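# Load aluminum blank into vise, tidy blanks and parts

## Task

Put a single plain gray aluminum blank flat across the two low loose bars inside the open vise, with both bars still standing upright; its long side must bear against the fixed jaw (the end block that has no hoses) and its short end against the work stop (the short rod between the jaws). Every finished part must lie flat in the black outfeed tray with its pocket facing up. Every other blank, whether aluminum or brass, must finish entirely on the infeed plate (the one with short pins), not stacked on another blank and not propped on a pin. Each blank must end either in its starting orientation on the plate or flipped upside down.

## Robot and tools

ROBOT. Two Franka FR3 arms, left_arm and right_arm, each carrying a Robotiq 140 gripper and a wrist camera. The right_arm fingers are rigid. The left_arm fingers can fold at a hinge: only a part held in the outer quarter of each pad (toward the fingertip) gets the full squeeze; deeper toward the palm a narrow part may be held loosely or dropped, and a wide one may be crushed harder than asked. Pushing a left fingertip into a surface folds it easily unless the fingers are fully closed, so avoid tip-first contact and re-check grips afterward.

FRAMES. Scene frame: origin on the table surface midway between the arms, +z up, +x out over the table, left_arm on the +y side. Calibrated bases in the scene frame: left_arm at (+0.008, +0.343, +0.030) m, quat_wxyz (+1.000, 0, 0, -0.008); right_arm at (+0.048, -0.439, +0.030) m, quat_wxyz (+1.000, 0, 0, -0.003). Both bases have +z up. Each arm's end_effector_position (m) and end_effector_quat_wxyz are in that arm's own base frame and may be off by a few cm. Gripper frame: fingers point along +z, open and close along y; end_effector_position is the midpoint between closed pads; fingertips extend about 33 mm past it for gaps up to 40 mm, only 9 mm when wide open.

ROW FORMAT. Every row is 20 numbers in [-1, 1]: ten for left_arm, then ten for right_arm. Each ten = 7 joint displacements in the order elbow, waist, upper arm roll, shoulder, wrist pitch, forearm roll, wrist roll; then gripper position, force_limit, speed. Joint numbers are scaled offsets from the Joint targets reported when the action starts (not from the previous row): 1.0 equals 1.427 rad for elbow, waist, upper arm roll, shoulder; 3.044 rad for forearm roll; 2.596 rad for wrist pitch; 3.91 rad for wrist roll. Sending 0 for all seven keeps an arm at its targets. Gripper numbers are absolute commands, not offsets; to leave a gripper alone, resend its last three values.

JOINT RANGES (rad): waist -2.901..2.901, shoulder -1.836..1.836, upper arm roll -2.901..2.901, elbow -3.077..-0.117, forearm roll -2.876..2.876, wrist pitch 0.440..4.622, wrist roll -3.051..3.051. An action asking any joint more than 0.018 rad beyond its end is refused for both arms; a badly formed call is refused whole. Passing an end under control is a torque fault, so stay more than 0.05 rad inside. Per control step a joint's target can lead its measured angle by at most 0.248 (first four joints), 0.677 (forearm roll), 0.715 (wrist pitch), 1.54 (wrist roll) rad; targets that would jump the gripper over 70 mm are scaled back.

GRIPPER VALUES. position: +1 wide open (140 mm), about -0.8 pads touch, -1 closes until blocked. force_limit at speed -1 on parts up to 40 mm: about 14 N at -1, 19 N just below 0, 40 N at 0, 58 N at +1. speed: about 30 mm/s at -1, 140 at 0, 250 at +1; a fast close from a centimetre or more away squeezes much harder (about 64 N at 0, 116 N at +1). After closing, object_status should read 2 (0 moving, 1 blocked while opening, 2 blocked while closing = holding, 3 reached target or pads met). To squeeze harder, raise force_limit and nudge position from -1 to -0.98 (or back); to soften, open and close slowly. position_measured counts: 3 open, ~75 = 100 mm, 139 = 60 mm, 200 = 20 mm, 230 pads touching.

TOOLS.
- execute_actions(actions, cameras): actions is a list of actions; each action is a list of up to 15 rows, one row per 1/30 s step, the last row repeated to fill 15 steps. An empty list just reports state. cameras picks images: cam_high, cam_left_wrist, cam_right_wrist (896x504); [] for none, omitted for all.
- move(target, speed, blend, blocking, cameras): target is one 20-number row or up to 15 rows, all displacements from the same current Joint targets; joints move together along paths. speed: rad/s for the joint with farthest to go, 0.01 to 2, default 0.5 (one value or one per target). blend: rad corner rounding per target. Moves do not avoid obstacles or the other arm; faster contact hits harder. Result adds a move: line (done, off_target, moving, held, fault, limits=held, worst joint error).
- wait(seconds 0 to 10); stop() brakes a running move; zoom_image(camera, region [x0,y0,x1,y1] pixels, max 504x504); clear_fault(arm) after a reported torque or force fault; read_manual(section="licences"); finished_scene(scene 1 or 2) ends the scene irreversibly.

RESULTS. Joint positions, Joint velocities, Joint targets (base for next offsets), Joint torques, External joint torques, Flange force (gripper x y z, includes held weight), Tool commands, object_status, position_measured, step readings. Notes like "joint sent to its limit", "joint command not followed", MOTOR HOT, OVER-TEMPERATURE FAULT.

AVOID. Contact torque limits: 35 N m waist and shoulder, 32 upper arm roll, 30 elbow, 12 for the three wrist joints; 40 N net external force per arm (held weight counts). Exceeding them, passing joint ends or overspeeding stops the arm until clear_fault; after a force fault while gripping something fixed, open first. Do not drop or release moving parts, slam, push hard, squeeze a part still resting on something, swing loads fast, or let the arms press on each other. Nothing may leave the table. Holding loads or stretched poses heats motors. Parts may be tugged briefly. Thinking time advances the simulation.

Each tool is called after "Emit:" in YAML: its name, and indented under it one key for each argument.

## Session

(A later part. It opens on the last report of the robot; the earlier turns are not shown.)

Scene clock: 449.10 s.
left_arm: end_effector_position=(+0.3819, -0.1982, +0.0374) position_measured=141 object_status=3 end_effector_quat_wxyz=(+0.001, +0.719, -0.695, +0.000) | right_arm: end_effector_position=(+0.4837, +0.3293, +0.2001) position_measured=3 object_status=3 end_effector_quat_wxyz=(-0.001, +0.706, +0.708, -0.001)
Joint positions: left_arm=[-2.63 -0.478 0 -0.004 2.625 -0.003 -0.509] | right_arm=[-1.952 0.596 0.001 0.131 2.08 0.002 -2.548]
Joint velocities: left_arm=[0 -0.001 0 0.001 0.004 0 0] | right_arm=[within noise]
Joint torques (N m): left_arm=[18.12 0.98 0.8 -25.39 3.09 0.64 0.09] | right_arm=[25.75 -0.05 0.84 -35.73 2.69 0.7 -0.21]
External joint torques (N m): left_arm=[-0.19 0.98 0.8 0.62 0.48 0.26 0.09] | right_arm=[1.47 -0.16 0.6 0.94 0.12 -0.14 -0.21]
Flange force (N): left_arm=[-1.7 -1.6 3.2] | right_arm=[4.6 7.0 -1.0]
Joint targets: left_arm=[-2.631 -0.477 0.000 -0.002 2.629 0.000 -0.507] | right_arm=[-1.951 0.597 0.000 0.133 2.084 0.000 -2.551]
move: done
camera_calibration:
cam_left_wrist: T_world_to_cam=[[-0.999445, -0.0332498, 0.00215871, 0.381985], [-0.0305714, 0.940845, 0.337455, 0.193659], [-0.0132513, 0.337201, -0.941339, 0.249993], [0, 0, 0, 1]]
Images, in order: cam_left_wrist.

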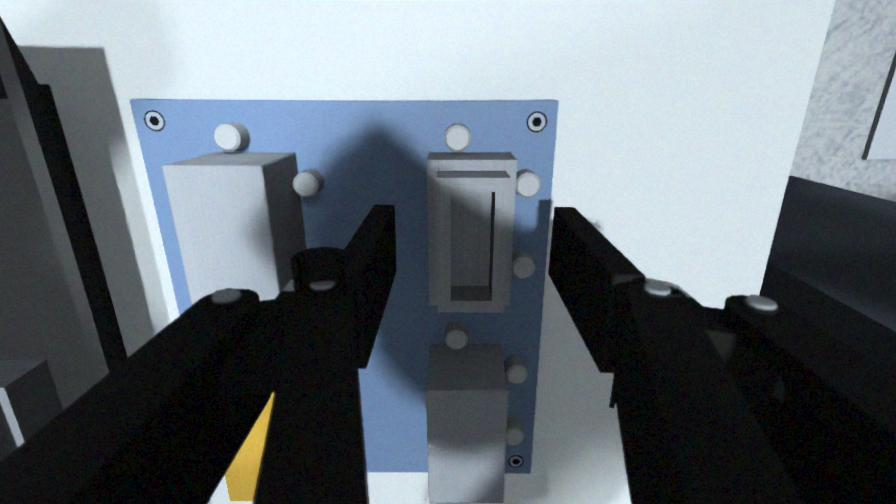

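Emit:
zoom_image:
  camera: "cam_left_wrist"
  region: [415, 140, 545, 215]

Emit:
zoom_image:
  camera: "cam_left_wrist"
  region: [415, 240, 545, 315]

Scaled by 3.877 from the camera's 896x504 image, which has a finer 1280x720 frame.

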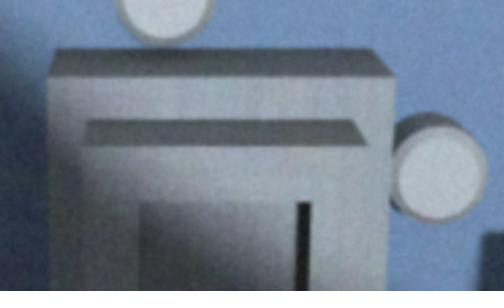

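Scaled by 3.877 from the camera's 896x504 image, which has a finer 1280x720 frame.

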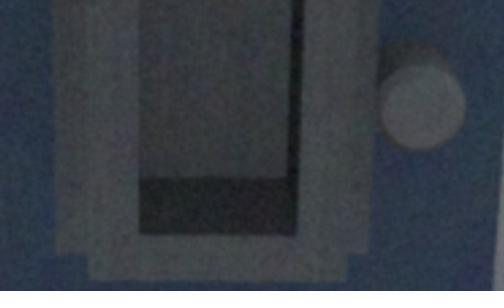

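Emit:
move:
  target:
    - [0.0019,0.0010,0,0.0044,0.0014,0,-0.0047,-0.1,-0.05,0,0,0,0,0,0,0,0,1,1,1]
    - [0.0019,0.0010,0,0.0044,0.0014,0,-0.0047,-1,-0.05,-1,0,0,0,0,0,0,0,1,1,1]
  speed: 0.1
  cameras: ["cam_left_wrist"]

Scene clock: 491.50 s.
left_arm: end_effector_position=(+0.3822, -0.1977, +0.0353) position_measured=193 object_status=0 end_effector_quat_wxyz=(+0.001, +0.724, -0.690, +0.000) | right_arm: end_effector_position=(+0.4837, +0.3293, +0.2001) position_measured=3 object_status=3 end_effector_quat_wxyz=(-0.001, +0.706, +0.708, -0.001)
Joint positions: left_arm=[-2.629 -0.477 0 0.002 2.63 -0.003 -0.522] | right_arm=[-1.952 0.596 0.001 0.131 2.08 0.002 -2.548]
Joint torques (N m): left_arm=[18.42 0.9 0.77 -25.55 2.91 0.64 -0.19] | right_arm=[25.66 -0.1 0.9 -35.66 2.68 0.68 -0.2]
External joint torques (N m): left_arm=[0.24 0.93 0.79 0.5 0.31 0.26 -0.19] | right_arm=[1.51 -0.1 0.75 0.84 0.12 -0.15 -0.2]
Flange force (N): left_arm=[-0.5 -2.3 2.2] | right_arm=[4.7 6.8 -1.2]
Joint targets: left_arm=[-2.628 -0.475 0.000 0.004 2.632 0.000 -0.525] | right_arm=[-1.951 0.597 0.000 0.133 2.084 0.000 -2.551]
move: done
camera_calibration:
cam_left_wrist: T_world_to_cam=[[-0.998875, -0.0473199, 0.00304577, 0.379272], [-0.0435075, 0.940153, 0.337965, 0.198617], [-0.0188559, 0.337452, -0.941154, 0.250012], [0, 0, 0, 1]]
Images, in order: cam_left_wrist.

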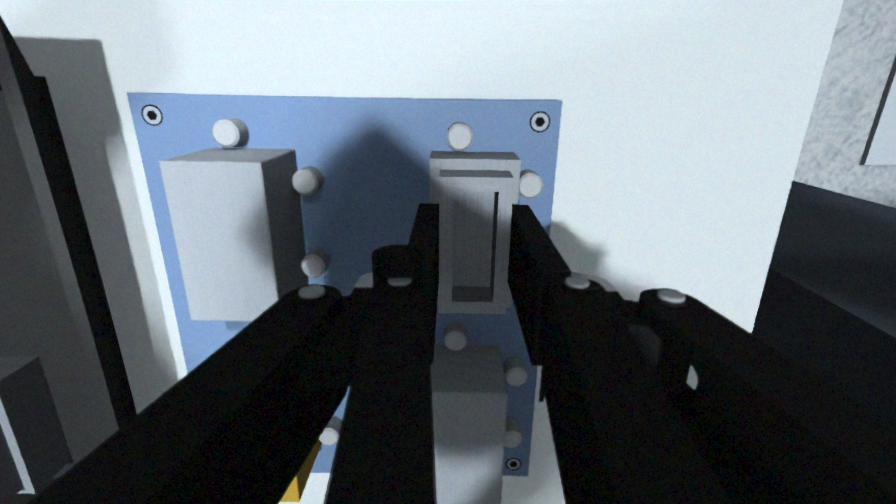

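Emit:
execute_actions:
  actions: []
  cameras: ["cam_left_wrist"]

Emit:
zoom_image:
  camera: "cam_left_wrist"
  region: [400, 130, 560, 330]

Scene clock: 493.07 s.
left_arm: end_effector_position=(+0.3822, -0.1977, +0.0353) position_measured=193 object_status=2 end_effector_quat_wxyz=(+0.001, +0.724, -0.690, +0.000) | right_arm: end_effector_position=(+0.4837, +0.3293, +0.2001) position_measured=3 object_status=3 end_effector_quat_wxyz=(-0.001, +0.706, +0.708, -0.001)
Joint names: [elbow, waist, upper arm roll, shoulder, wrist pitch, forearm roll, wrist roll]
Joint positions: left_arm=[-2.629 -0.477 0 0.002 2.63 -0.003 -0.522] | right_arm=[-1.952 0.596 0.001 0.131 2.08 0.002 -2.548]
Joint velocities: within noise
Joint torques (N m): left_arm=[18.45 0.94 0.81 -25.55 2.9 0.64 -0.21] | right_arm=[25.7 -0.05 0.87 -35.59 2.68 0.66 -0.24]
External joint torques (N m): left_arm=[0.35 0.91 0.77 0.49 0.31 0.27 -0.21] | right_arm=[1.42 0.15 0.92 1.09 0.1 -0.16 -0.24]
Flange force (N): left_arm=[-0.2 -2.5 2.2] | right_arm=[5.2 6.9 -0.9]
Joint targets: left_arm=[-2.628 -0.475 0.000 0.004 2.632 0.000 -0.525] | right_arm=[-1.951 0.597 0.000 0.133 2.084 0.000 -2.551]
Tool commands: left_gripper/position=-1.0 left_gripper/force_limit=-0.05 left_gripper/speed=-1.0 right_gripper/position=+1.0 right_gripper/force_limit=+1.0 right_gripper/speed=+1.0
camera_calibration:
cam_left_wrist: T_world_to_cam=[[-0.998872, -0.0473766, 0.00303618, 0.379267], [-0.0435642, 0.940151, 0.337962, 0.198639], [-0.018866, 0.337449, -0.941155, 0.250018], [0, 0, 0, 1]] pos_world=[0.39221, -0.25315, 0.167022]
Images, in order (width x height): cam_left_wrist 896x504.

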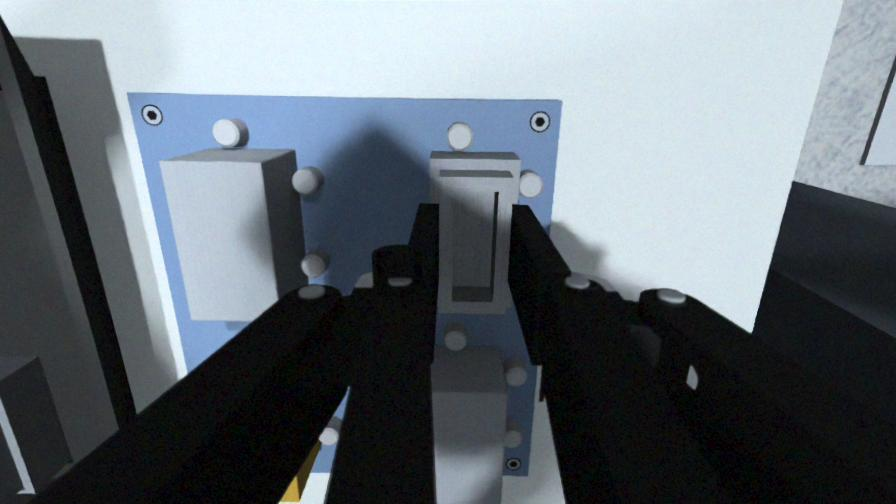

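Scaled by 2.520 from the camera's 896x504 image, which has a finer 1280x720 frame.

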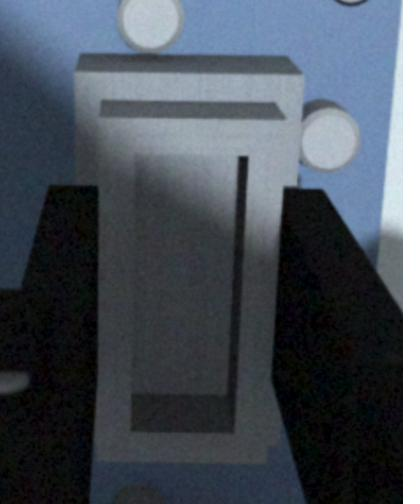

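Emit:
move:
  target: [0.0445,0,0,-0.1642,-0.1146,0,0,-1,-0.05,-1,0,0,0,0,0,0,0,1,1,1]
  speed: 0.2
  cameras: ["cam_left_wrist"]

Scene clock: 523.63 s.
left_arm: end_effector_position=(+0.3818, -0.1978, +0.1333) position_measured=193 object_status=2 end_effector_quat_wxyz=(+0.001, +0.724, -0.690, -0.001) | right_arm: end_effector_position=(+0.4838, +0.3294, +0.2001) position_measured=3 object_status=3 end_effector_quat_wxyz=(-0.001, +0.706, +0.708, -0.001)
Joint positions: left_arm=[-2.566 -0.477 0 -0.227 2.337 -0.003 -0.522] | right_arm=[-1.952 0.596 0.001 0.131 2.08 0.002 -2.548]
Joint velocities: left_arm=[0 0 0.001 0.001 -0.004 0.001 0] | right_arm=[within noise]
Joint torques (N m): left_arm=[22.82 0.95 0.7 -22.9 2.64 0.81 -0.16] | right_arm=[25.64 -0.14 0.91 -35.62 2.69 0.66 -0.29]
External joint torques (N m): left_arm=[0.73 0.95 0.89 -1.02 0.03 0.25 -0.16] | right_arm=[1.53 -0.03 0.87 0.73 0.13 -0.16 -0.29]
Flange force (N): left_arm=[-2.1 -0.2 -2.6] | right_arm=[4.6 6.5 -1.3]
Joint targets: left_arm=[-2.564 -0.475 0.000 -0.230 2.335 0.000 -0.525] | right_arm=[-1.951 0.597 0.000 0.133 2.084 0.000 -2.551]
move: done
camera_calibration:
cam_left_wrist: T_world_to_cam=[[-0.998891, -0.0469168, 0.00391551, 0.378536], [-0.0428413, 0.9403, 0.33764, 0.165389], [-0.0195227, 0.337097, -0.941267, 0.342481], [0, 0, 0, 1]]
Images, in order: cam_left_wrist.

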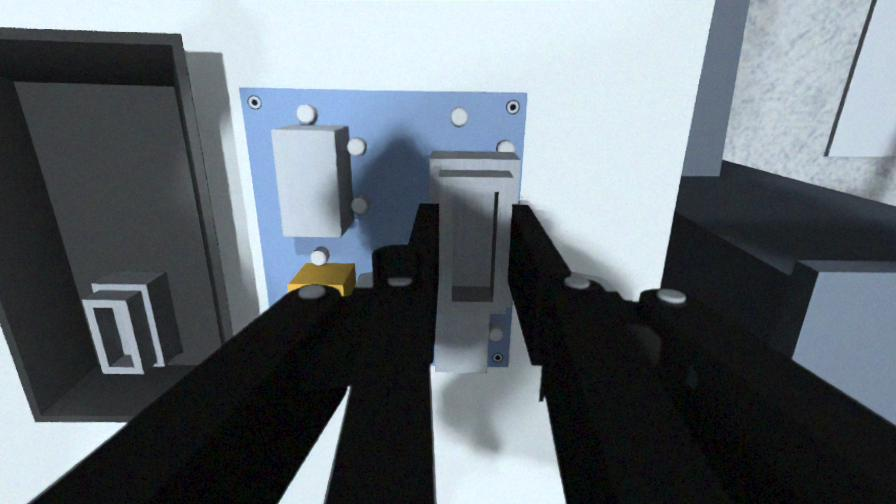

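Emit:
zoom_image:
  camera: "cam_left_wrist"
  region: [0, 20, 260, 430]

Scaled by 1.229 from the camera's 896x504 image, which has a finer 1280x720 frame.

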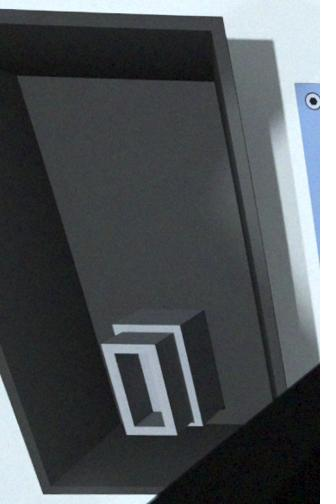

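Emit:
move:
  target: [0.4930,0.1233,0,0.3869,-0.0586,0,0.0475,-1,-0.05,-1,0,0,0,0,0,0,0,1,1,1]
  speed: 0.4
  cameras: ["cam_left_wrist", "cam_high"]

Scene clock: 537.47 s.
left_arm: end_effector_position=(+0.5988, -0.1862, +0.1341) position_measured=193 object_status=2 end_effector_quat_wxyz=(+0.001, +0.723, -0.691, +0.000) | right_arm: end_effector_position=(+0.4838, +0.3294, +0.2001) position_measured=3 object_status=3 end_effector_quat_wxyz=(-0.001, +0.706, +0.708, -0.001)
Joint positions: left_arm=[-1.864 -0.3 0 0.322 2.184 -0.003 -0.345] | right_arm=[-1.952 0.596 0.001 0.131 2.08 0.002 -2.548]
Joint velocities: left_arm=[0.001 0.001 -0.001 0 -0.001 0.002 0.006] | right_arm=[within noise]
Joint torques (N m): left_arm=[24.59 0.77 0.93 -41.99 2.6 0.87 0.12] | right_arm=[25.69 -0.05 1.03 -35.68 2.69 0.66 -0.19]
External joint torques (N m): left_arm=[1.23 0.84 0.72 -0.39 0.02 0.25 0.12] | right_arm=[1.46 0.08 1.01 0.94 0.12 -0.16 -0.19]
Flange force (N): left_arm=[0.0 -4.4 -1.6] | right_arm=[5.1 6.6 -1.0]
Joint targets: left_arm=[-1.861 -0.299 0.000 0.322 2.183 0.000 -0.340] | right_arm=[-1.951 0.597 0.000 0.133 2.084 0.000 -2.551]
move: done
camera_calibration:
cam_left_wrist: T_world_to_cam=[[-0.998967, -0.0453503, 0.00298419, 0.596322], [-0.0417005, 0.940719, 0.336615, 0.163128], [-0.0180729, 0.336142, -0.941638, 0.342586], [0, 0, 0, 1]]
Images, in order: cam_high, cam_left_wrist.

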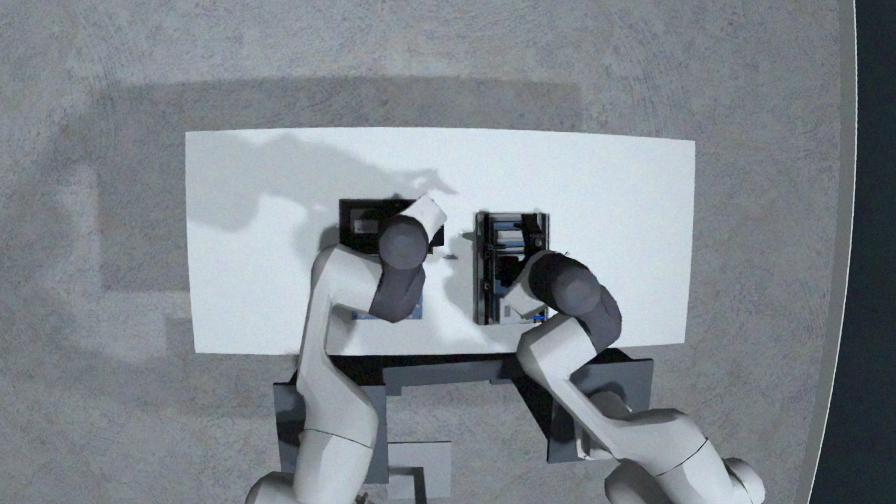

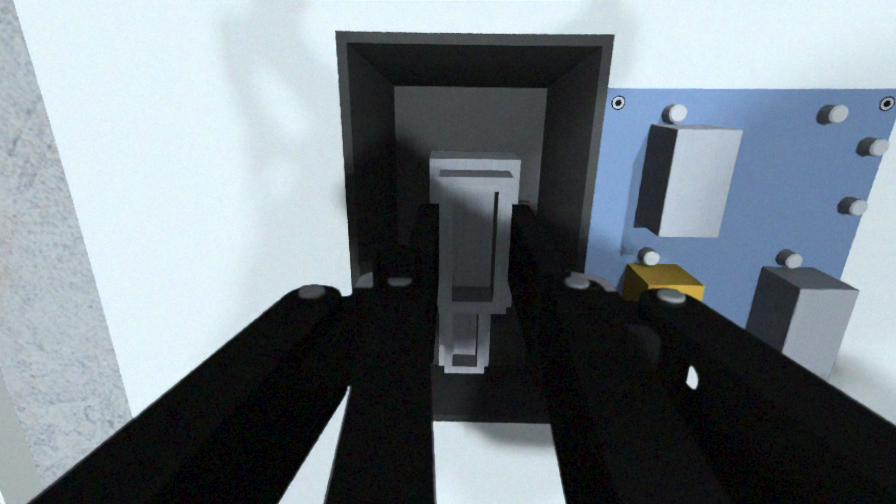

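Emit:
move:
  target: [-0.0377,0,0,0.0925,0.0716,0,0,-1,-0.05,-1,0,0,0,0,0,0,0,1,1,1]
  speed: 0.15
  cameras: ["cam_left_wrist"]

Emit:
zoom_image:
  camera: "cam_left_wrist"
  region: [380, 40, 600, 300]

Scene clock: 550.50 s.
left_arm: end_effector_position=(+0.5977, -0.1857, +0.0438) position_measured=193 object_status=2 end_effector_quat_wxyz=(+0.002, +0.723, -0.691, -0.002) | right_arm: end_effector_position=(+0.4838, +0.3294, +0.2002) position_measured=3 object_status=3 end_effector_quat_wxyz=(-0.001, +0.706, +0.708, -0.001)
Joint positions: left_arm=[-1.915 -0.3 0 0.455 2.365 -0.003 -0.343] | right_arm=[-1.952 0.596 0.001 0.131 2.081 0.002 -2.548]
Joint velocities: left_arm=[0.001 0.001 0.001 0.001 0.004 0.002 0.002] | right_arm=[within noise]
Joint torques (N m): left_arm=[22.39 0.81 1.04 -44.64 3.09 0.77 0.14] | right_arm=[25.7 -0.11 0.93 -35.68 2.68 0.66 -0.23]
External joint torques (N m): left_arm=[0.71 0.67 0.54 -0.87 0.52 0.24 0.14] | right_arm=[1.43 -0.07 0.82 0.95 0.1 -0.17 -0.23]
Flange force (N): left_arm=[-1.2 -0.3 -0.6] | right_arm=[4.8 6.8 -1.0]
Joint targets: left_arm=[-1.915 -0.299 0.000 0.454 2.369 0.000 -0.340] | right_arm=[-1.951 0.597 0.000 0.133 2.084 0.000 -2.551]
move: done
camera_calibration:
cam_left_wrist: T_world_to_cam=[[-0.999015, -0.0437953, 0.0071126, 0.595696], [-0.0388081, 0.940207, 0.338387, 0.191107], [-0.0215071, 0.337777, -0.94098, 0.259711], [0, 0, 0, 1]]
Images, in order: cam_left_wrist.

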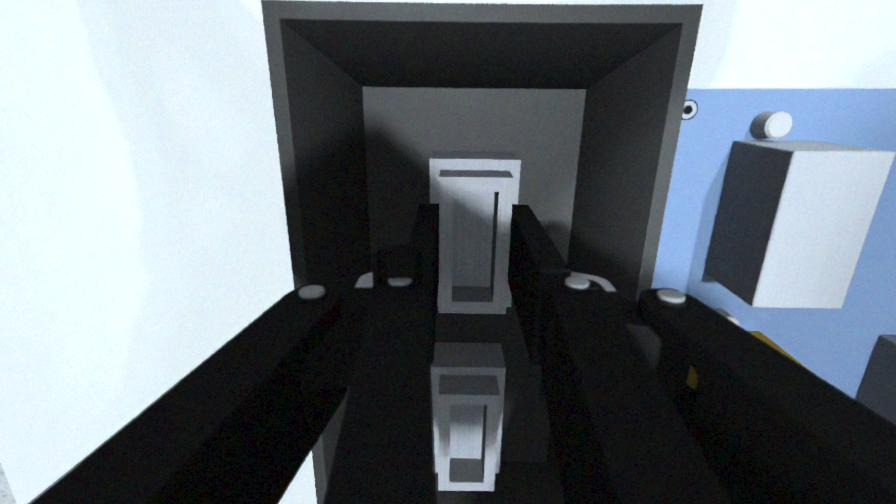

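Scaled by 1.938 from the camera's 896x504 image, which has a finer 1280x720 frame.

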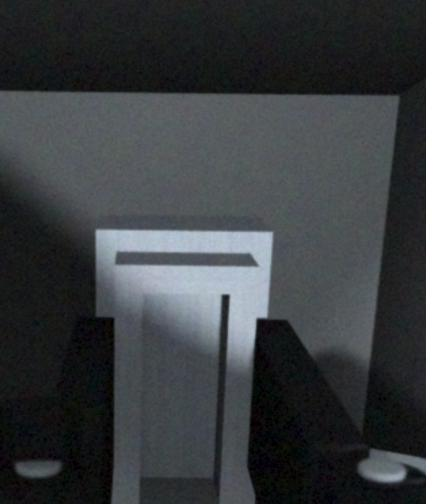

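Emit:
zoom_image:
  camera: "cam_left_wrist"
  region: [410, 310, 540, 500]

Emit:
zoom_image:
  camera: "cam_left_wrist"
  region: [410, 140, 540, 215]

Scaled by 2.653 from the camera's 896x504 image, which has a finer 1280x720 frame.

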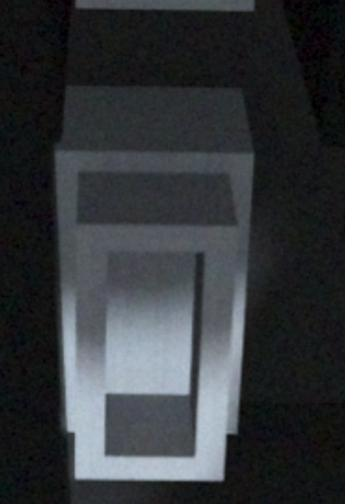

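Scaled by 3.877 from the camera's 896x504 image, which has a finer 1280x720 frame.

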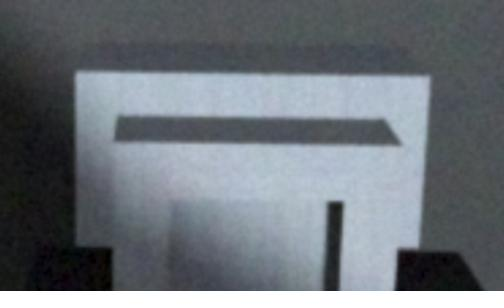

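Emit:
move:
  target: [-0.0002,0,0,0.0025,0.0015,0,0,-1,-0.05,-1,0,0,0,0,0,0,0,1,1,1]
  speed: 0.01
  cameras: []

Emit:
move:
  target: [-0.0002,0,0,0.0025,0.0015,0,0,-1,-0.05,-1,0,0,0,0,0,0,0,1,1,1]
  speed: 0.01
  cameras: []

Scene clock: 568.60 s.
left_arm: end_effector_position=(+0.5984, -0.1859, +0.0427) position_measured=193 object_status=2 end_effector_quat_wxyz=(+0.002, +0.723, -0.691, -0.001) | right_arm: end_effector_position=(+0.4838, +0.3294, +0.2002) position_measured=3 object_status=3 end_effector_quat_wxyz=(-0.001, +0.706, +0.708, -0.001)
Joint positions: left_arm=[-1.915 -0.3 0 0.457 2.369 -0.003 -0.343] | right_arm=[-1.952 0.596 0.001 0.131 2.081 0.002 -2.548]
Joint velocities: left_arm=[0 0 0 0 0.003 -0.001 -0.001] | right_arm=[within noise]
Joint torques (N m): left_arm=[22.24 0.76 1.03 -44.16 3.03 0.78 0.15] | right_arm=[25.68 -0.13 0.86 -35.57 2.65 0.67 -0.21]
External joint torques (N m): left_arm=[0.48 0.68 0.57 -0.07 0.43 0.25 0.15] | right_arm=[1.44 -0.03 0.82 1.04 0.07 -0.15 -0.21]
Flange force (N): left_arm=[-0.8 -1.5 0.6] | right_arm=[5.0 7.0 -1.0]
Joint targets: left_arm=[-1.915 -0.299 0.000 0.457 2.372 0.000 -0.340] | right_arm=[-1.951 0.597 0.000 0.133 2.084 0.000 -2.551]
move: done

Scene clock: 569.30 s.
left_arm: end_effector_position=(+0.5985, -0.1860, +0.0408) position_measured=193 object_status=2 end_effector_quat_wxyz=(+0.002, +0.723, -0.691, -0.001) | right_arm: end_effector_position=(+0.4838, +0.3294, +0.2002) position_measured=3 object_status=3 end_effector_quat_wxyz=(-0.001, +0.706, +0.708, -0.001)
Joint positions: left_arm=[-1.916 -0.3 0 0.461 2.373 -0.003 -0.343] | right_arm=[-1.952 0.596 0.001 0.131 2.081 0.002 -2.548]
Joint velocities: left_arm=[0 0.001 0.001 0 0.003 0 0.002] | right_arm=[within noise]
Joint torques (N m): left_arm=[22.09 0.76 1.06 -44.2 3.05 0.77 0.11] | right_arm=[25.71 -0.08 0.89 -35.71 2.68 0.68 -0.19]
External joint torques (N m): left_arm=[0.44 0.79 0.71 -0.25 0.46 0.24 0.11] | right_arm=[1.46 -0.07 0.76 0.91 0.1 -0.15 -0.19]
Flange force (N): left_arm=[-1.1 -0.9 0.4] | right_arm=[4.8 6.7 -1.1]
Joint targets: left_arm=[-1.916 -0.299 0.000 0.461 2.376 0.000 -0.340] | right_arm=[-1.951 0.597 0.000 0.133 2.084 0.000 -2.551]
move: done

Emit:
move:
  target: [-0.0002,0,0,0.0025,0.0015,0,0,-1,-0.05,-1,0,0,0,0,0,0,0,1,1,1]
  speed: 0.01
  cameras: []

Emit:
move:
  target: [-0.0002,0,0,0.0025,0.0015,0,0,-1,-0.05,-1,0,0,0,0,0,0,0,1,1,1]
  speed: 0.01
  cameras: []

Scene clock: 571.97 s.
left_arm: end_effector_position=(+0.5987, -0.1860, +0.0389) position_measured=193 object_status=2 end_effector_quat_wxyz=(+0.002, +0.723, -0.691, -0.001) | right_arm: end_effector_position=(+0.4838, +0.3294, +0.2002) position_measured=3 object_status=3 end_effector_quat_wxyz=(-0.001, +0.706, +0.708, -0.001)
Joint positions: left_arm=[-1.916 -0.3 0 0.464 2.376 -0.003 -0.343] | right_arm=[-1.952 0.596 0.001 0.131 2.081 0.002 -2.548]
Joint torques (N m): left_arm=[21.96 0.79 1.03 -44.19 3.08 0.77 0.1] | right_arm=[25.67 -0.14 0.89 -35.65 2.67 0.68 -0.24]
External joint torques (N m): left_arm=[0.36 0.82 0.66 -0.19 0.5 0.24 0.1] | right_arm=[1.34 -0.1 0.78 0.99 0.08 -0.15 -0.24]
Flange force (N): left_arm=[-1.2 -0.7 0.5] | right_arm=[4.6 6.7 -0.9]
Joint targets: left_arm=[-1.916 -0.299 0.000 0.464 2.380 0.000 -0.340] | right_arm=[-1.951 0.597 0.000 0.133 2.084 0.000 -2.551]
move: done

Scene clock: 572.67 s.
left_arm: end_effector_position=(+0.5995, -0.1863, +0.0389) position_measured=193 object_status=2 end_effector_quat_wxyz=(+0.001, +0.723, -0.691, +0.000) | right_arm: end_effector_position=(+0.4838, +0.3294, +0.2002) position_measured=3 object_status=3 end_effector_quat_wxyz=(-0.001, +0.706, +0.708, -0.001)
Joint positions: left_arm=[-1.916 -0.3 0 0.465 2.38 -0.003 -0.343] | right_arm=[-1.952 0.596 0.001 0.131 2.081 0.002 -2.548]
Joint velocities: left_arm=[-0.001 0 0.001 0 0.003 0 0.002] | right_arm=[within noise]
Joint torques (N m): left_arm=[21.39 0.74 0.87 -42.2 3.22 0.77 0.09] | right_arm=[25.74 -0.08 0.96 -35.7 2.66 0.67 -0.18]
External joint torques (N m): left_arm=[-0.24 0.79 0.53 1.89 0.62 0.24 0.09] | right_arm=[1.56 -0.16 0.74 0.78 0.09 -0.16 -0.18]
Flange force (N): left_arm=[-0.3 -3.0 4.5] | right_arm=[4.7 6.8 -1.4]
Joint targets: left_arm=[-1.916 -0.299 0.000 0.468 2.384 0.000 -0.340] | right_arm=[-1.951 0.597 0.000 0.133 2.084 0.000 -2.551]
move: done

Emit:
move:
  target: [0.0001,0,0,-0.0012,-0.0007,0,0,-1,-0.05,-1,0,0,0,0,0,0,0,1,1,1]
  speed: 0.01
  cameras: ["cam_left_wrist"]

Emit:
zoom_image:
  camera: "cam_left_wrist"
  region: [380, 60, 600, 330]

Scene clock: 576.30 s.
left_arm: end_effector_position=(+0.5996, -0.1863, +0.0389) position_measured=193 object_status=2 end_effector_quat_wxyz=(+0.001, +0.723, -0.691, +0.000) | right_arm: end_effector_position=(+0.4838, +0.3294, +0.2002) position_measured=3 object_status=3 end_effector_quat_wxyz=(-0.001, +0.706, +0.708, -0.001)
Joint positions: left_arm=[-1.916 -0.3 0 0.465 2.38 -0.003 -0.343] | right_arm=[-1.952 0.596 0.001 0.131 2.081 0.002 -2.548]
Joint torques (N m): left_arm=[21.32 0.77 1.04 -42.52 3.01 0.76 0.13] | right_arm=[25.71 -0.07 0.89 -35.72 2.65 0.67 -0.18]
External joint torques (N m): left_arm=[-0.36 0.82 0.7 1.64 0.4 0.23 0.13] | right_arm=[1.47 -0.1 0.72 0.85 0.07 -0.16 -0.18]
Flange force (N): left_arm=[-0.7 -2.4 3.7] | right_arm=[4.7 6.7 -1.2]
Joint targets: left_arm=[-1.916 -0.299 0.000 0.466 2.382 0.000 -0.340] | right_arm=[-1.951 0.597 0.000 0.133 2.084 0.000 -2.551]
move: done
camera_calibration:
cam_left_wrist: T_world_to_cam=[[-0.999041, -0.0437365, 0.0021532, 0.597745], [-0.0404571, 0.940713, 0.336782, 0.194498], [-0.0167552, 0.336372, -0.94158, 0.25221], [0, 0, 0, 1]]
Images, in order: cam_left_wrist.

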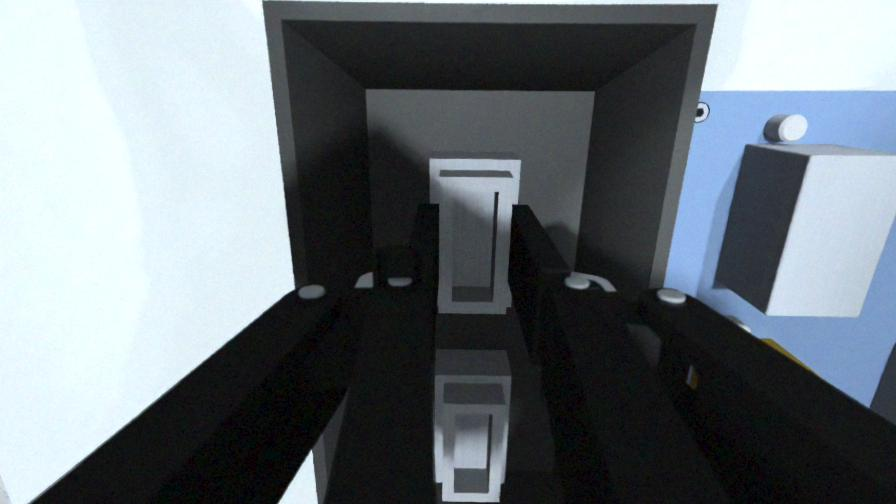

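Scaled by 1.867 from the camera's 896x504 image, which has a finer 1280x720 frame.

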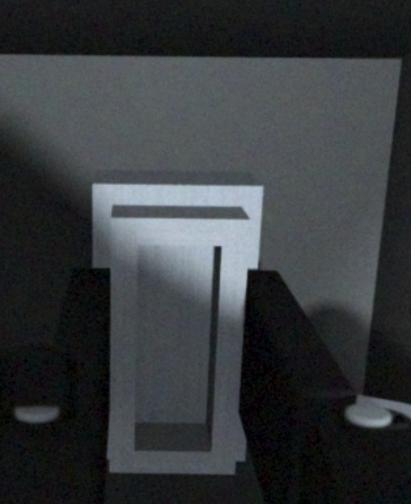

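Emit:
move:
  target:
    - [0.0001,0,0,-0.0010,-0.0006,0,0,-1,-0.05,-1,0,0,0,0,0,0,0,1,1,1]
    - [0.0001,0,0,-0.0010,-0.0006,0,0,-0.27,-0.05,-1,0,0,0,0,0,0,0,1,1,1]
  speed: 0.02
  cameras: ["cam_left_wrist"]

Emit:
zoom_image:
  camera: "cam_left_wrist"
  region: [380, 60, 600, 330]

Scene clock: 582.13 s.
left_arm: end_effector_position=(+0.5996, -0.1863, +0.0389) position_measured=163 object_status=0 end_effector_quat_wxyz=(+0.001, +0.723, -0.691, +0.000) | right_arm: end_effector_position=(+0.4838, +0.3294, +0.2002) position_measured=3 object_status=3 end_effector_quat_wxyz=(-0.001, +0.706, +0.708, -0.001)
Joint positions: left_arm=[-1.916 -0.3 0 0.465 2.38 -0.003 -0.343] | right_arm=[-1.952 0.596 0.001 0.131 2.081 0.002 -2.548]
Joint torques (N m): left_arm=[21.73 0.75 1.03 -43.95 2.72 0.76 0.12] | right_arm=[25.63 -0.1 0.94 -35.67 2.67 0.65 -0.15]
External joint torques (N m): left_arm=[0.18 0.94 0.8 0.02 0.13 0.24 0.12] | right_arm=[1.41 -0.1 0.8 0.89 0.1 -0.18 -0.15]
Flange force (N): left_arm=[-1.3 -1.1 0.3] | right_arm=[4.7 6.5 -1.0]
Joint targets: left_arm=[-1.916 -0.299 0.000 0.465 2.381 0.000 -0.340] | right_arm=[-1.951 0.597 0.000 0.133 2.084 0.000 -2.551]
move: done
camera_calibration:
cam_left_wrist: T_world_to_cam=[[-0.999041, -0.0437219, 0.00215257, 0.597748], [-0.0404434, 0.94071, 0.336793, 0.194483], [-0.0167502, 0.336383, -0.941576, 0.252206], [0, 0, 0, 1]]
Images, in order: cam_left_wrist.

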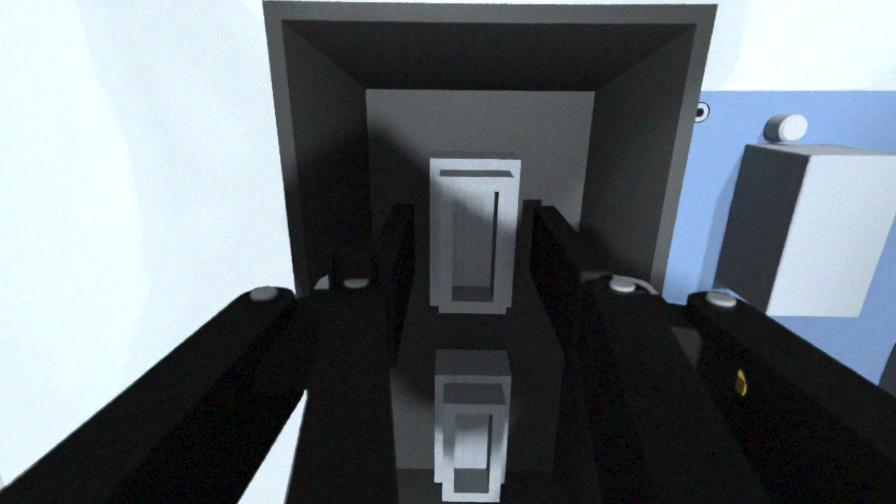

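Scaled by 1.867 from the camera's 896x504 image, which has a finer 1280x720 frame.

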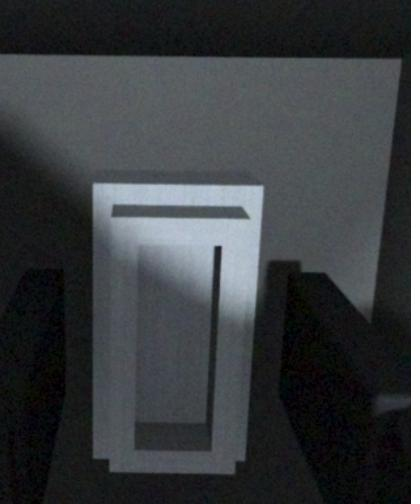

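Emit:
move:
  target:
    - [0.0385,0,0,-0.1002,-0.0763,0,0,-0.27,-0.05,-1,0,0,0,0,0,0,0,1,1,1]
    - [-0.3756,0.4045,0,-0.7598,-0.2112,0,0.1581,-0.27,-0.05,-1,0.5122,0.2477,0,0.3426,-0.0933,0,0.0844,1,1,1]
  speed: [0.2, 0.7]
  cameras: ["cam_high", "cam_right_wrist"]

Scene clock: 605.40 s.
left_arm: end_effector_position=(+0.3514, +0.0990, +0.3000) position_measured=163 object_status=3 end_effector_quat_wxyz=(+0.000, +0.709, -0.706, +0.002) | right_arm: end_effector_position=(+0.4233, +0.5972, +0.2005) position_measured=3 object_status=3 end_effector_quat_wxyz=(-0.002, +0.694, +0.720, +0.002)
Joint positions: left_arm=[-2.451 0.276 0.001 -0.617 1.835 -0.003 0.274] | right_arm=[-1.222 0.952 0.001 0.62 1.846 0.002 -2.225]
Joint velocities: left_arm=[-0.001 -0.001 0.002 0 0.001 -0.001 0.005] | right_arm=[within noise]
Joint torques (N m): left_arm=[24.55 0.93 0.27 -11.69 2.47 0.94 0.12] | right_arm=[26.67 -0.33 1.16 -50.49 2.31 0.73 0.01]
External joint torques (N m): left_arm=[-0.11 0.91 0.74 -0.68 -0.07 0.23 0.12] | right_arm=[1.66 -0.37 0.51 1.15 -0.32 -0.18 0.01]
Flange force (N): left_arm=[-1.6 3.2 0.0] | right_arm=[14.3 11.3 -3.9]
Joint targets: left_arm=[-2.452 0.278 0.000 -0.619 1.832 0.000 0.279] | right_arm=[-1.221 0.951 0.000 0.621 1.842 0.000 -2.220]
move: done
camera_calibration:
cam_right_wrist: T_world_to_cam=[[0.998575, 0.0528345, -0.00745282, -0.443337], [0.0521935, -0.938199, 0.342139, 0.473666], [0.0110845, -0.342041, -0.93962, 0.523536], [0, 0, 0, 1]]
Images, in order: cam_high, cam_right_wrist.

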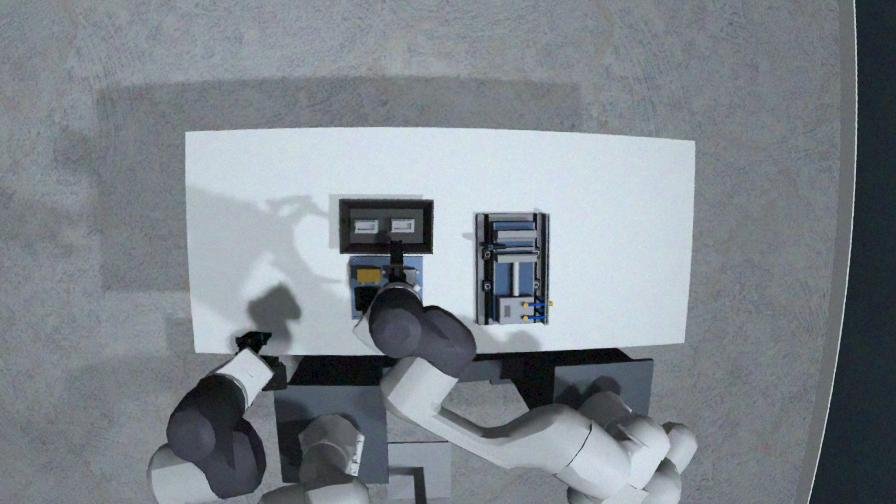

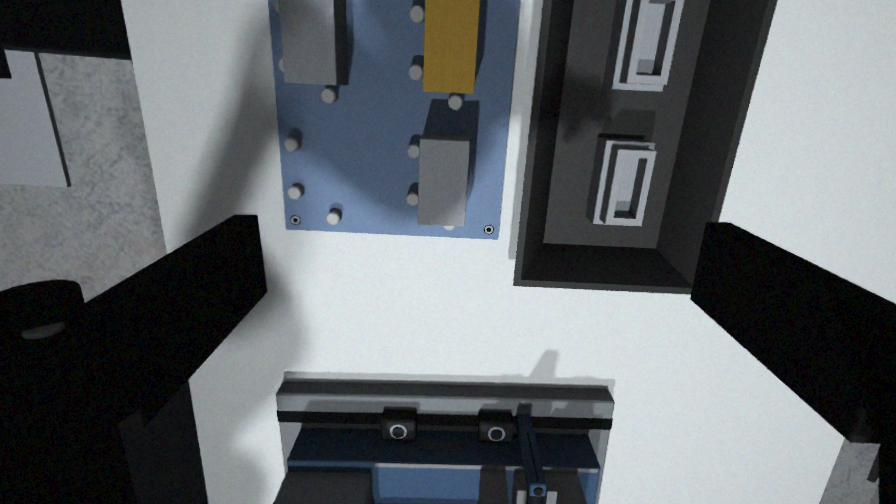

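Emit:
zoom_image:
  camera: "cam_right_wrist"
  region: [390, 80, 520, 240]

Scaled by 3.150 from the camera's 896x504 image, which has a finer 1280x720 frame.

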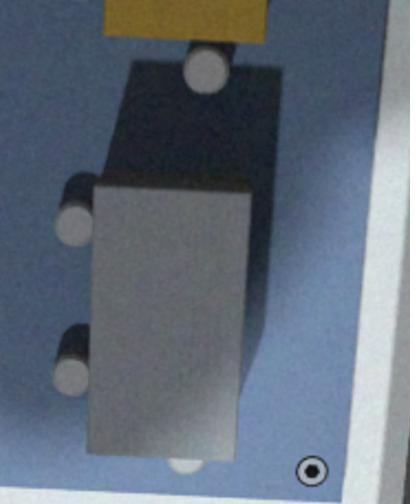

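Emit:
move:
  target: [0,0,0,0,0,0,0,-0.27,-0.05,-1,-0.1879,0.0048,0,0.0079,0.1077,0,0.0077,-0.17,-0.05,0]
  speed: 0.4
  cameras: ["cam_right_wrist"]

Emit:
zoom_image:
  camera: "cam_right_wrist"
  region: [380, 60, 580, 300]

Scene clock: 635.17 s.
left_arm: end_effector_position=(+0.3512, +0.0989, +0.2999) position_measured=163 object_status=3 end_effector_quat_wxyz=(+0.001, +0.708, -0.706, +0.002) | right_arm: end_effector_position=(+0.4086, +0.5813, +0.0894) position_measured=150 object_status=3 end_effector_quat_wxyz=(-0.001, +0.704, +0.710, -0.003)
Joint positions: left_arm=[-2.451 0.276 0.001 -0.617 1.834 -0.003 0.276] | right_arm=[-1.487 0.956 0.001 0.634 2.116 0.002 -2.194]
Joint velocities: left_arm=[within noise] | right_arm=[0.001 0.001 0 0 0.005 0 0.003]
Joint torques (N m): left_arm=[24.7 0.9 0.26 -11.61 2.51 0.95 0.12] | right_arm=[25.2 0.03 1.22 -50.72 2.72 0.65 0.12]
External joint torques (N m): left_arm=[0.12 0.88 0.73 -0.67 -0.01 0.24 0.12] | right_arm=[1.32 0.01 0.55 -0.05 0.15 -0.14 0.12]
Flange force (N): left_arm=[-1.7 2.5 -0.4] | right_arm=[5.9 3.8 -0.7]
Joint targets: left_arm=[-2.452 0.278 0.000 -0.619 1.832 0.000 0.279] | right_arm=[-1.489 0.958 0.000 0.633 2.121 0.000 -2.190]
move: done
camera_calibration:
cam_right_wrist: T_world_to_cam=[[0.999581, 0.0261777, -0.0123227, -0.413125], [0.0288317, -0.93684, 0.348567, 0.505777], [-0.00241972, -0.348776, -0.937203, 0.423078], [0, 0, 0, 1]]
Images, in order: cam_right_wrist.

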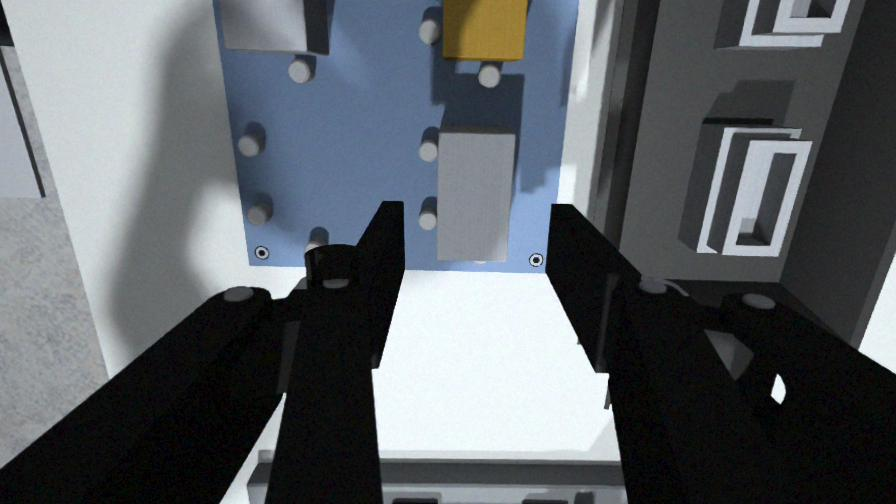

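Scaled by 2.100 from the camera's 896x504 image, which has a finer 1280x720 frame.

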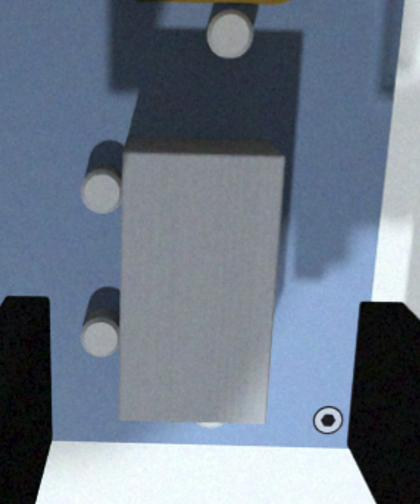

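Emit:
move:
  target: [0,0,0,0,0,0,0,-0.27,-0.05,-1,-0.0125,-0.0013,0,0.0429,0.0308,0,-0.0004,-0.17,-0.05,0]
  speed: 0.1
  cameras: ["cam_right_wrist"]

Emit:
zoom_image:
  camera: "cam_right_wrist"
  region: [380, 90, 580, 330]

Scene clock: 684.03 s.
left_arm: end_effector_position=(+0.3511, +0.0989, +0.2999) position_measured=163 object_status=3 end_effector_quat_wxyz=(+0.001, +0.708, -0.706, +0.002) | right_arm: end_effector_position=(+0.4093, +0.5822, +0.0454) position_measured=150 object_status=3 end_effector_quat_wxyz=(-0.001, +0.704, +0.710, -0.002)
Joint positions: left_arm=[-2.451 0.276 0.001 -0.617 1.834 -0.003 0.276] | right_arm=[-1.506 0.956 0.001 0.694 2.196 0.002 -2.193]
Joint velocities: left_arm=[within noise] | right_arm=[-0.001 0 0.001 0.001 0.005 0 -0.003]
Joint torques (N m): left_arm=[24.81 0.91 0.26 -11.59 2.53 0.95 0.09] | right_arm=[24.95 -0.29 1.3 -51.08 2.78 0.59 -0.02]
External joint torques (N m): left_arm=[0.1 0.89 0.73 -0.46 -0.01 0.24 0.09] | right_arm=[1.38 -0.32 0.58 0.8 0.17 -0.17 -0.02]
Flange force (N): left_arm=[-1.8 1.9 -0.3] | right_arm=[8.0 6.0 1.0]
Joint targets: left_arm=[-2.452 0.278 0.000 -0.619 1.832 0.000 0.279] | right_arm=[-1.507 0.956 0.000 0.694 2.201 0.000 -2.192]
move: done
camera_calibration:
cam_right_wrist: T_world_to_cam=[[0.999625, 0.0249276, -0.011298, -0.413662], [0.0273002, -0.93733, 0.347373, 0.522822], [-0.00193077, -0.347551, -0.937659, 0.381273], [0, 0, 0, 1]]
Images, in order: cam_right_wrist.

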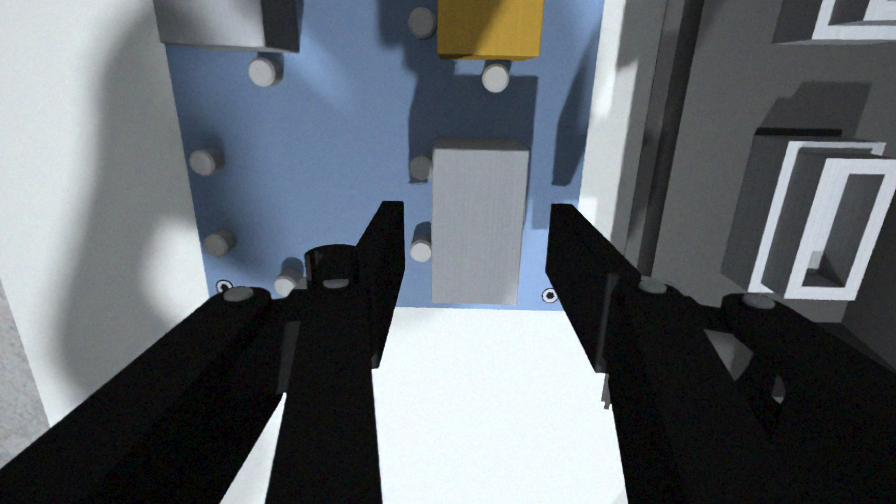

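Scaled by 2.100 from the camera's 896x504 image, which has a finer 1280x720 frame.

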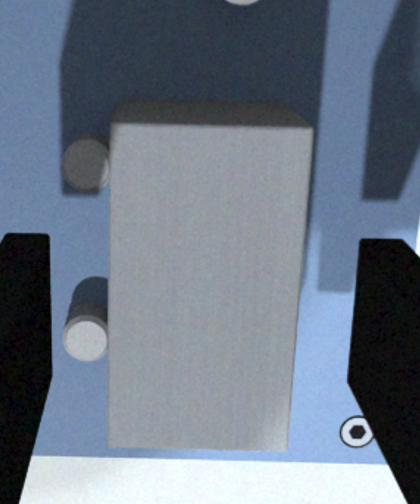

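Emit:
move:
  target: [0,0,0,0,0,0,0,-0.27,-0.05,-1,0.0015,-0.0013,0,0.0192,0.0097,0,-0.0004,-0.17,-0.05,0]
  speed: 0.05
  cameras: ["cam_right_wrist"]

Emit:
zoom_image:
  camera: "cam_right_wrist"
  region: [380, 110, 580, 340]

Scene clock: 715.33 s.
left_arm: end_effector_position=(+0.3511, +0.0989, +0.2998) position_measured=163 object_status=3 end_effector_quat_wxyz=(+0.001, +0.708, -0.706, +0.002) | right_arm: end_effector_position=(+0.4097, +0.5821, +0.0287) position_measured=150 object_status=3 end_effector_quat_wxyz=(-0.001, +0.705, +0.710, -0.002)
Joint positions: left_arm=[-2.451 0.276 0.001 -0.617 1.834 -0.003 0.276] | right_arm=[-1.506 0.956 0.001 0.72 2.222 0.002 -2.193]
Joint velocities: left_arm=[within noise] | right_arm=[0 0 -0.001 -0.001 0.003 -0.001 -0.001]
Joint torques (N m): left_arm=[24.89 0.91 0.29 -11.54 2.53 0.96 0.1] | right_arm=[24.86 -0.74 1.36 -51.22 2.88 0.6 -0.07]
External joint torques (N m): left_arm=[0.19 0.89 0.77 -0.52 -0.01 0.25 0.1] | right_arm=[1.56 -0.71 0.66 0.92 0.27 -0.15 -0.07]
Flange force (N): left_arm=[-1.9 1.9 -0.6] | right_arm=[8.5 7.2 1.6]
Joint targets: left_arm=[-2.452 0.278 0.000 -0.619 1.832 0.000 0.279] | right_arm=[-1.504 0.954 0.000 0.721 2.226 0.000 -2.193]
move: done
camera_calibration:
cam_right_wrist: T_world_to_cam=[[0.999631, 0.0242994, -0.0121117, -0.41389], [0.0269973, -0.936944, 0.348436, 0.528423], [-0.00288116, -0.348635, -0.937254, 0.366498], [0, 0, 0, 1]]
Images, in order: cam_right_wrist.

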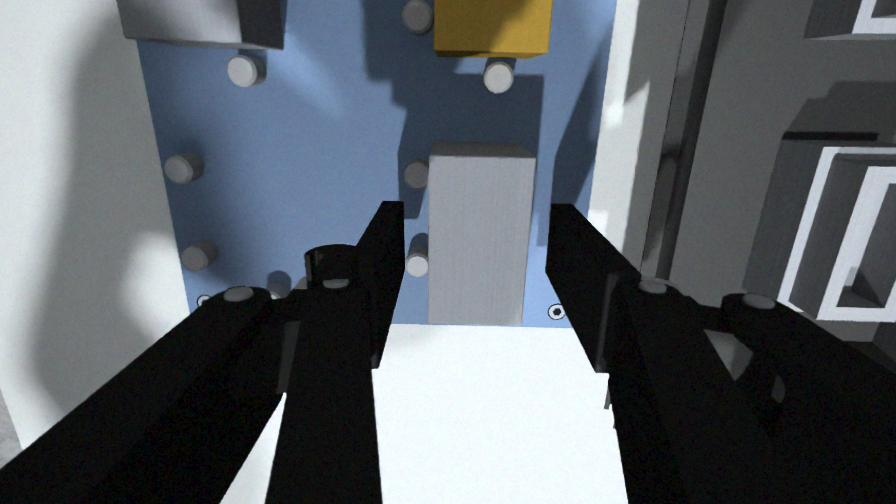

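Scaled by 2.191 from the camera's 896x504 image, which has a finer 1280x720 frame.

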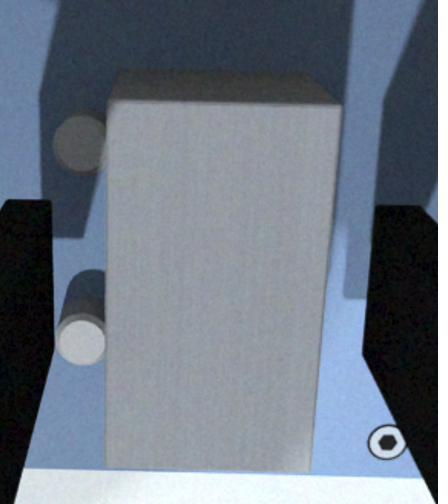

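Emit:
move:
  target:
    - [0,0,0,0,0,0,0,-0.27,-0.05,-1,0,-0.0018,0,0,0,0,0,-0.17,-0.05,0]
    - [0,0,0,0,0,0,0,-0.27,-0.05,-1,0,-0.0018,0,0,0,0,0,-1,-0.05,-1]
  speed: 0.05
  cameras: ["cam_right_wrist"]

Emit:
zoom_image:
  camera: "cam_right_wrist"
  region: [400, 130, 560, 340]

Scene clock: 734.20 s.
left_arm: end_effector_position=(+0.3510, +0.0989, +0.2998) position_measured=163 object_status=3 end_effector_quat_wxyz=(+0.001, +0.708, -0.706, +0.002) | right_arm: end_effector_position=(+0.4115, +0.5814, +0.0289) position_measured=180 object_status=0 end_effector_quat_wxyz=(-0.001, +0.706, +0.709, -0.002)
Joint positions: left_arm=[-2.451 0.276 0.001 -0.617 1.834 -0.003 0.276] | right_arm=[-1.505 0.953 0.001 0.72 2.223 0.002 -2.193]
Joint torques (N m): left_arm=[24.88 0.9 0.27 -11.51 2.54 0.96 0.09] | right_arm=[24.72 -0.77 1.36 -51 2.74 0.58 -0.13]
External joint torques (N m): left_arm=[0.23 0.92 0.8 -0.48 0.01 0.26 0.09] | right_arm=[1.41 -0.74 0.67 1.14 0.13 -0.17 -0.13]
Flange force (N): left_arm=[-2.0 1.7 -0.6] | right_arm=[8.6 7.4 1.7]
Joint targets: left_arm=[-2.452 0.278 0.000 -0.619 1.832 0.000 0.279] | right_arm=[-1.504 0.951 0.000 0.721 2.226 0.000 -2.193]
move: done
camera_calibration:
cam_right_wrist: T_world_to_cam=[[0.999701, 0.0216658, -0.011295, -0.414204], [0.0242408, -0.937389, 0.347438, 0.529061], [-0.00306033, -0.347608, -0.937635, 0.365938], [0, 0, 0, 1]]
Images, in order: cam_right_wrist.

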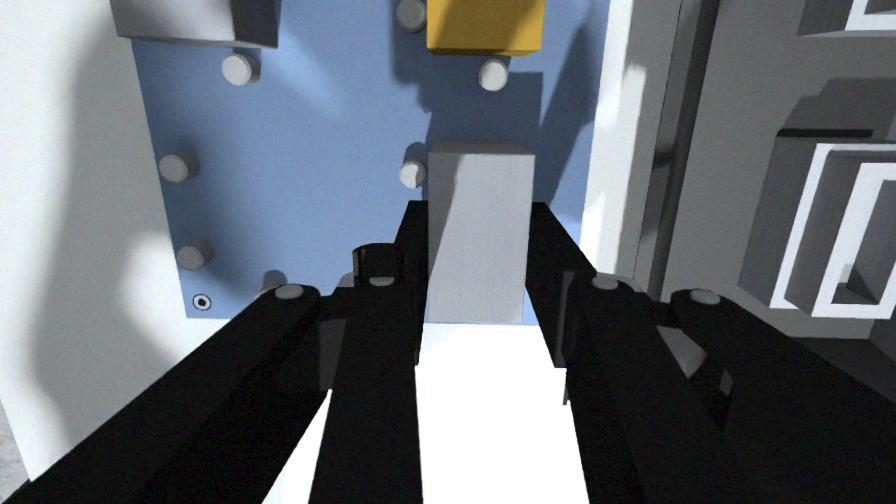

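Scaled by 2.400 from the camera's 896x504 image, which has a finer 1280x720 frame.

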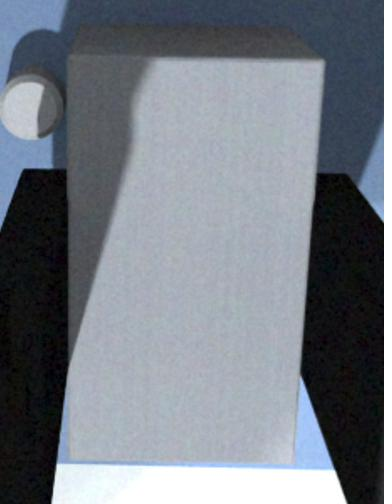

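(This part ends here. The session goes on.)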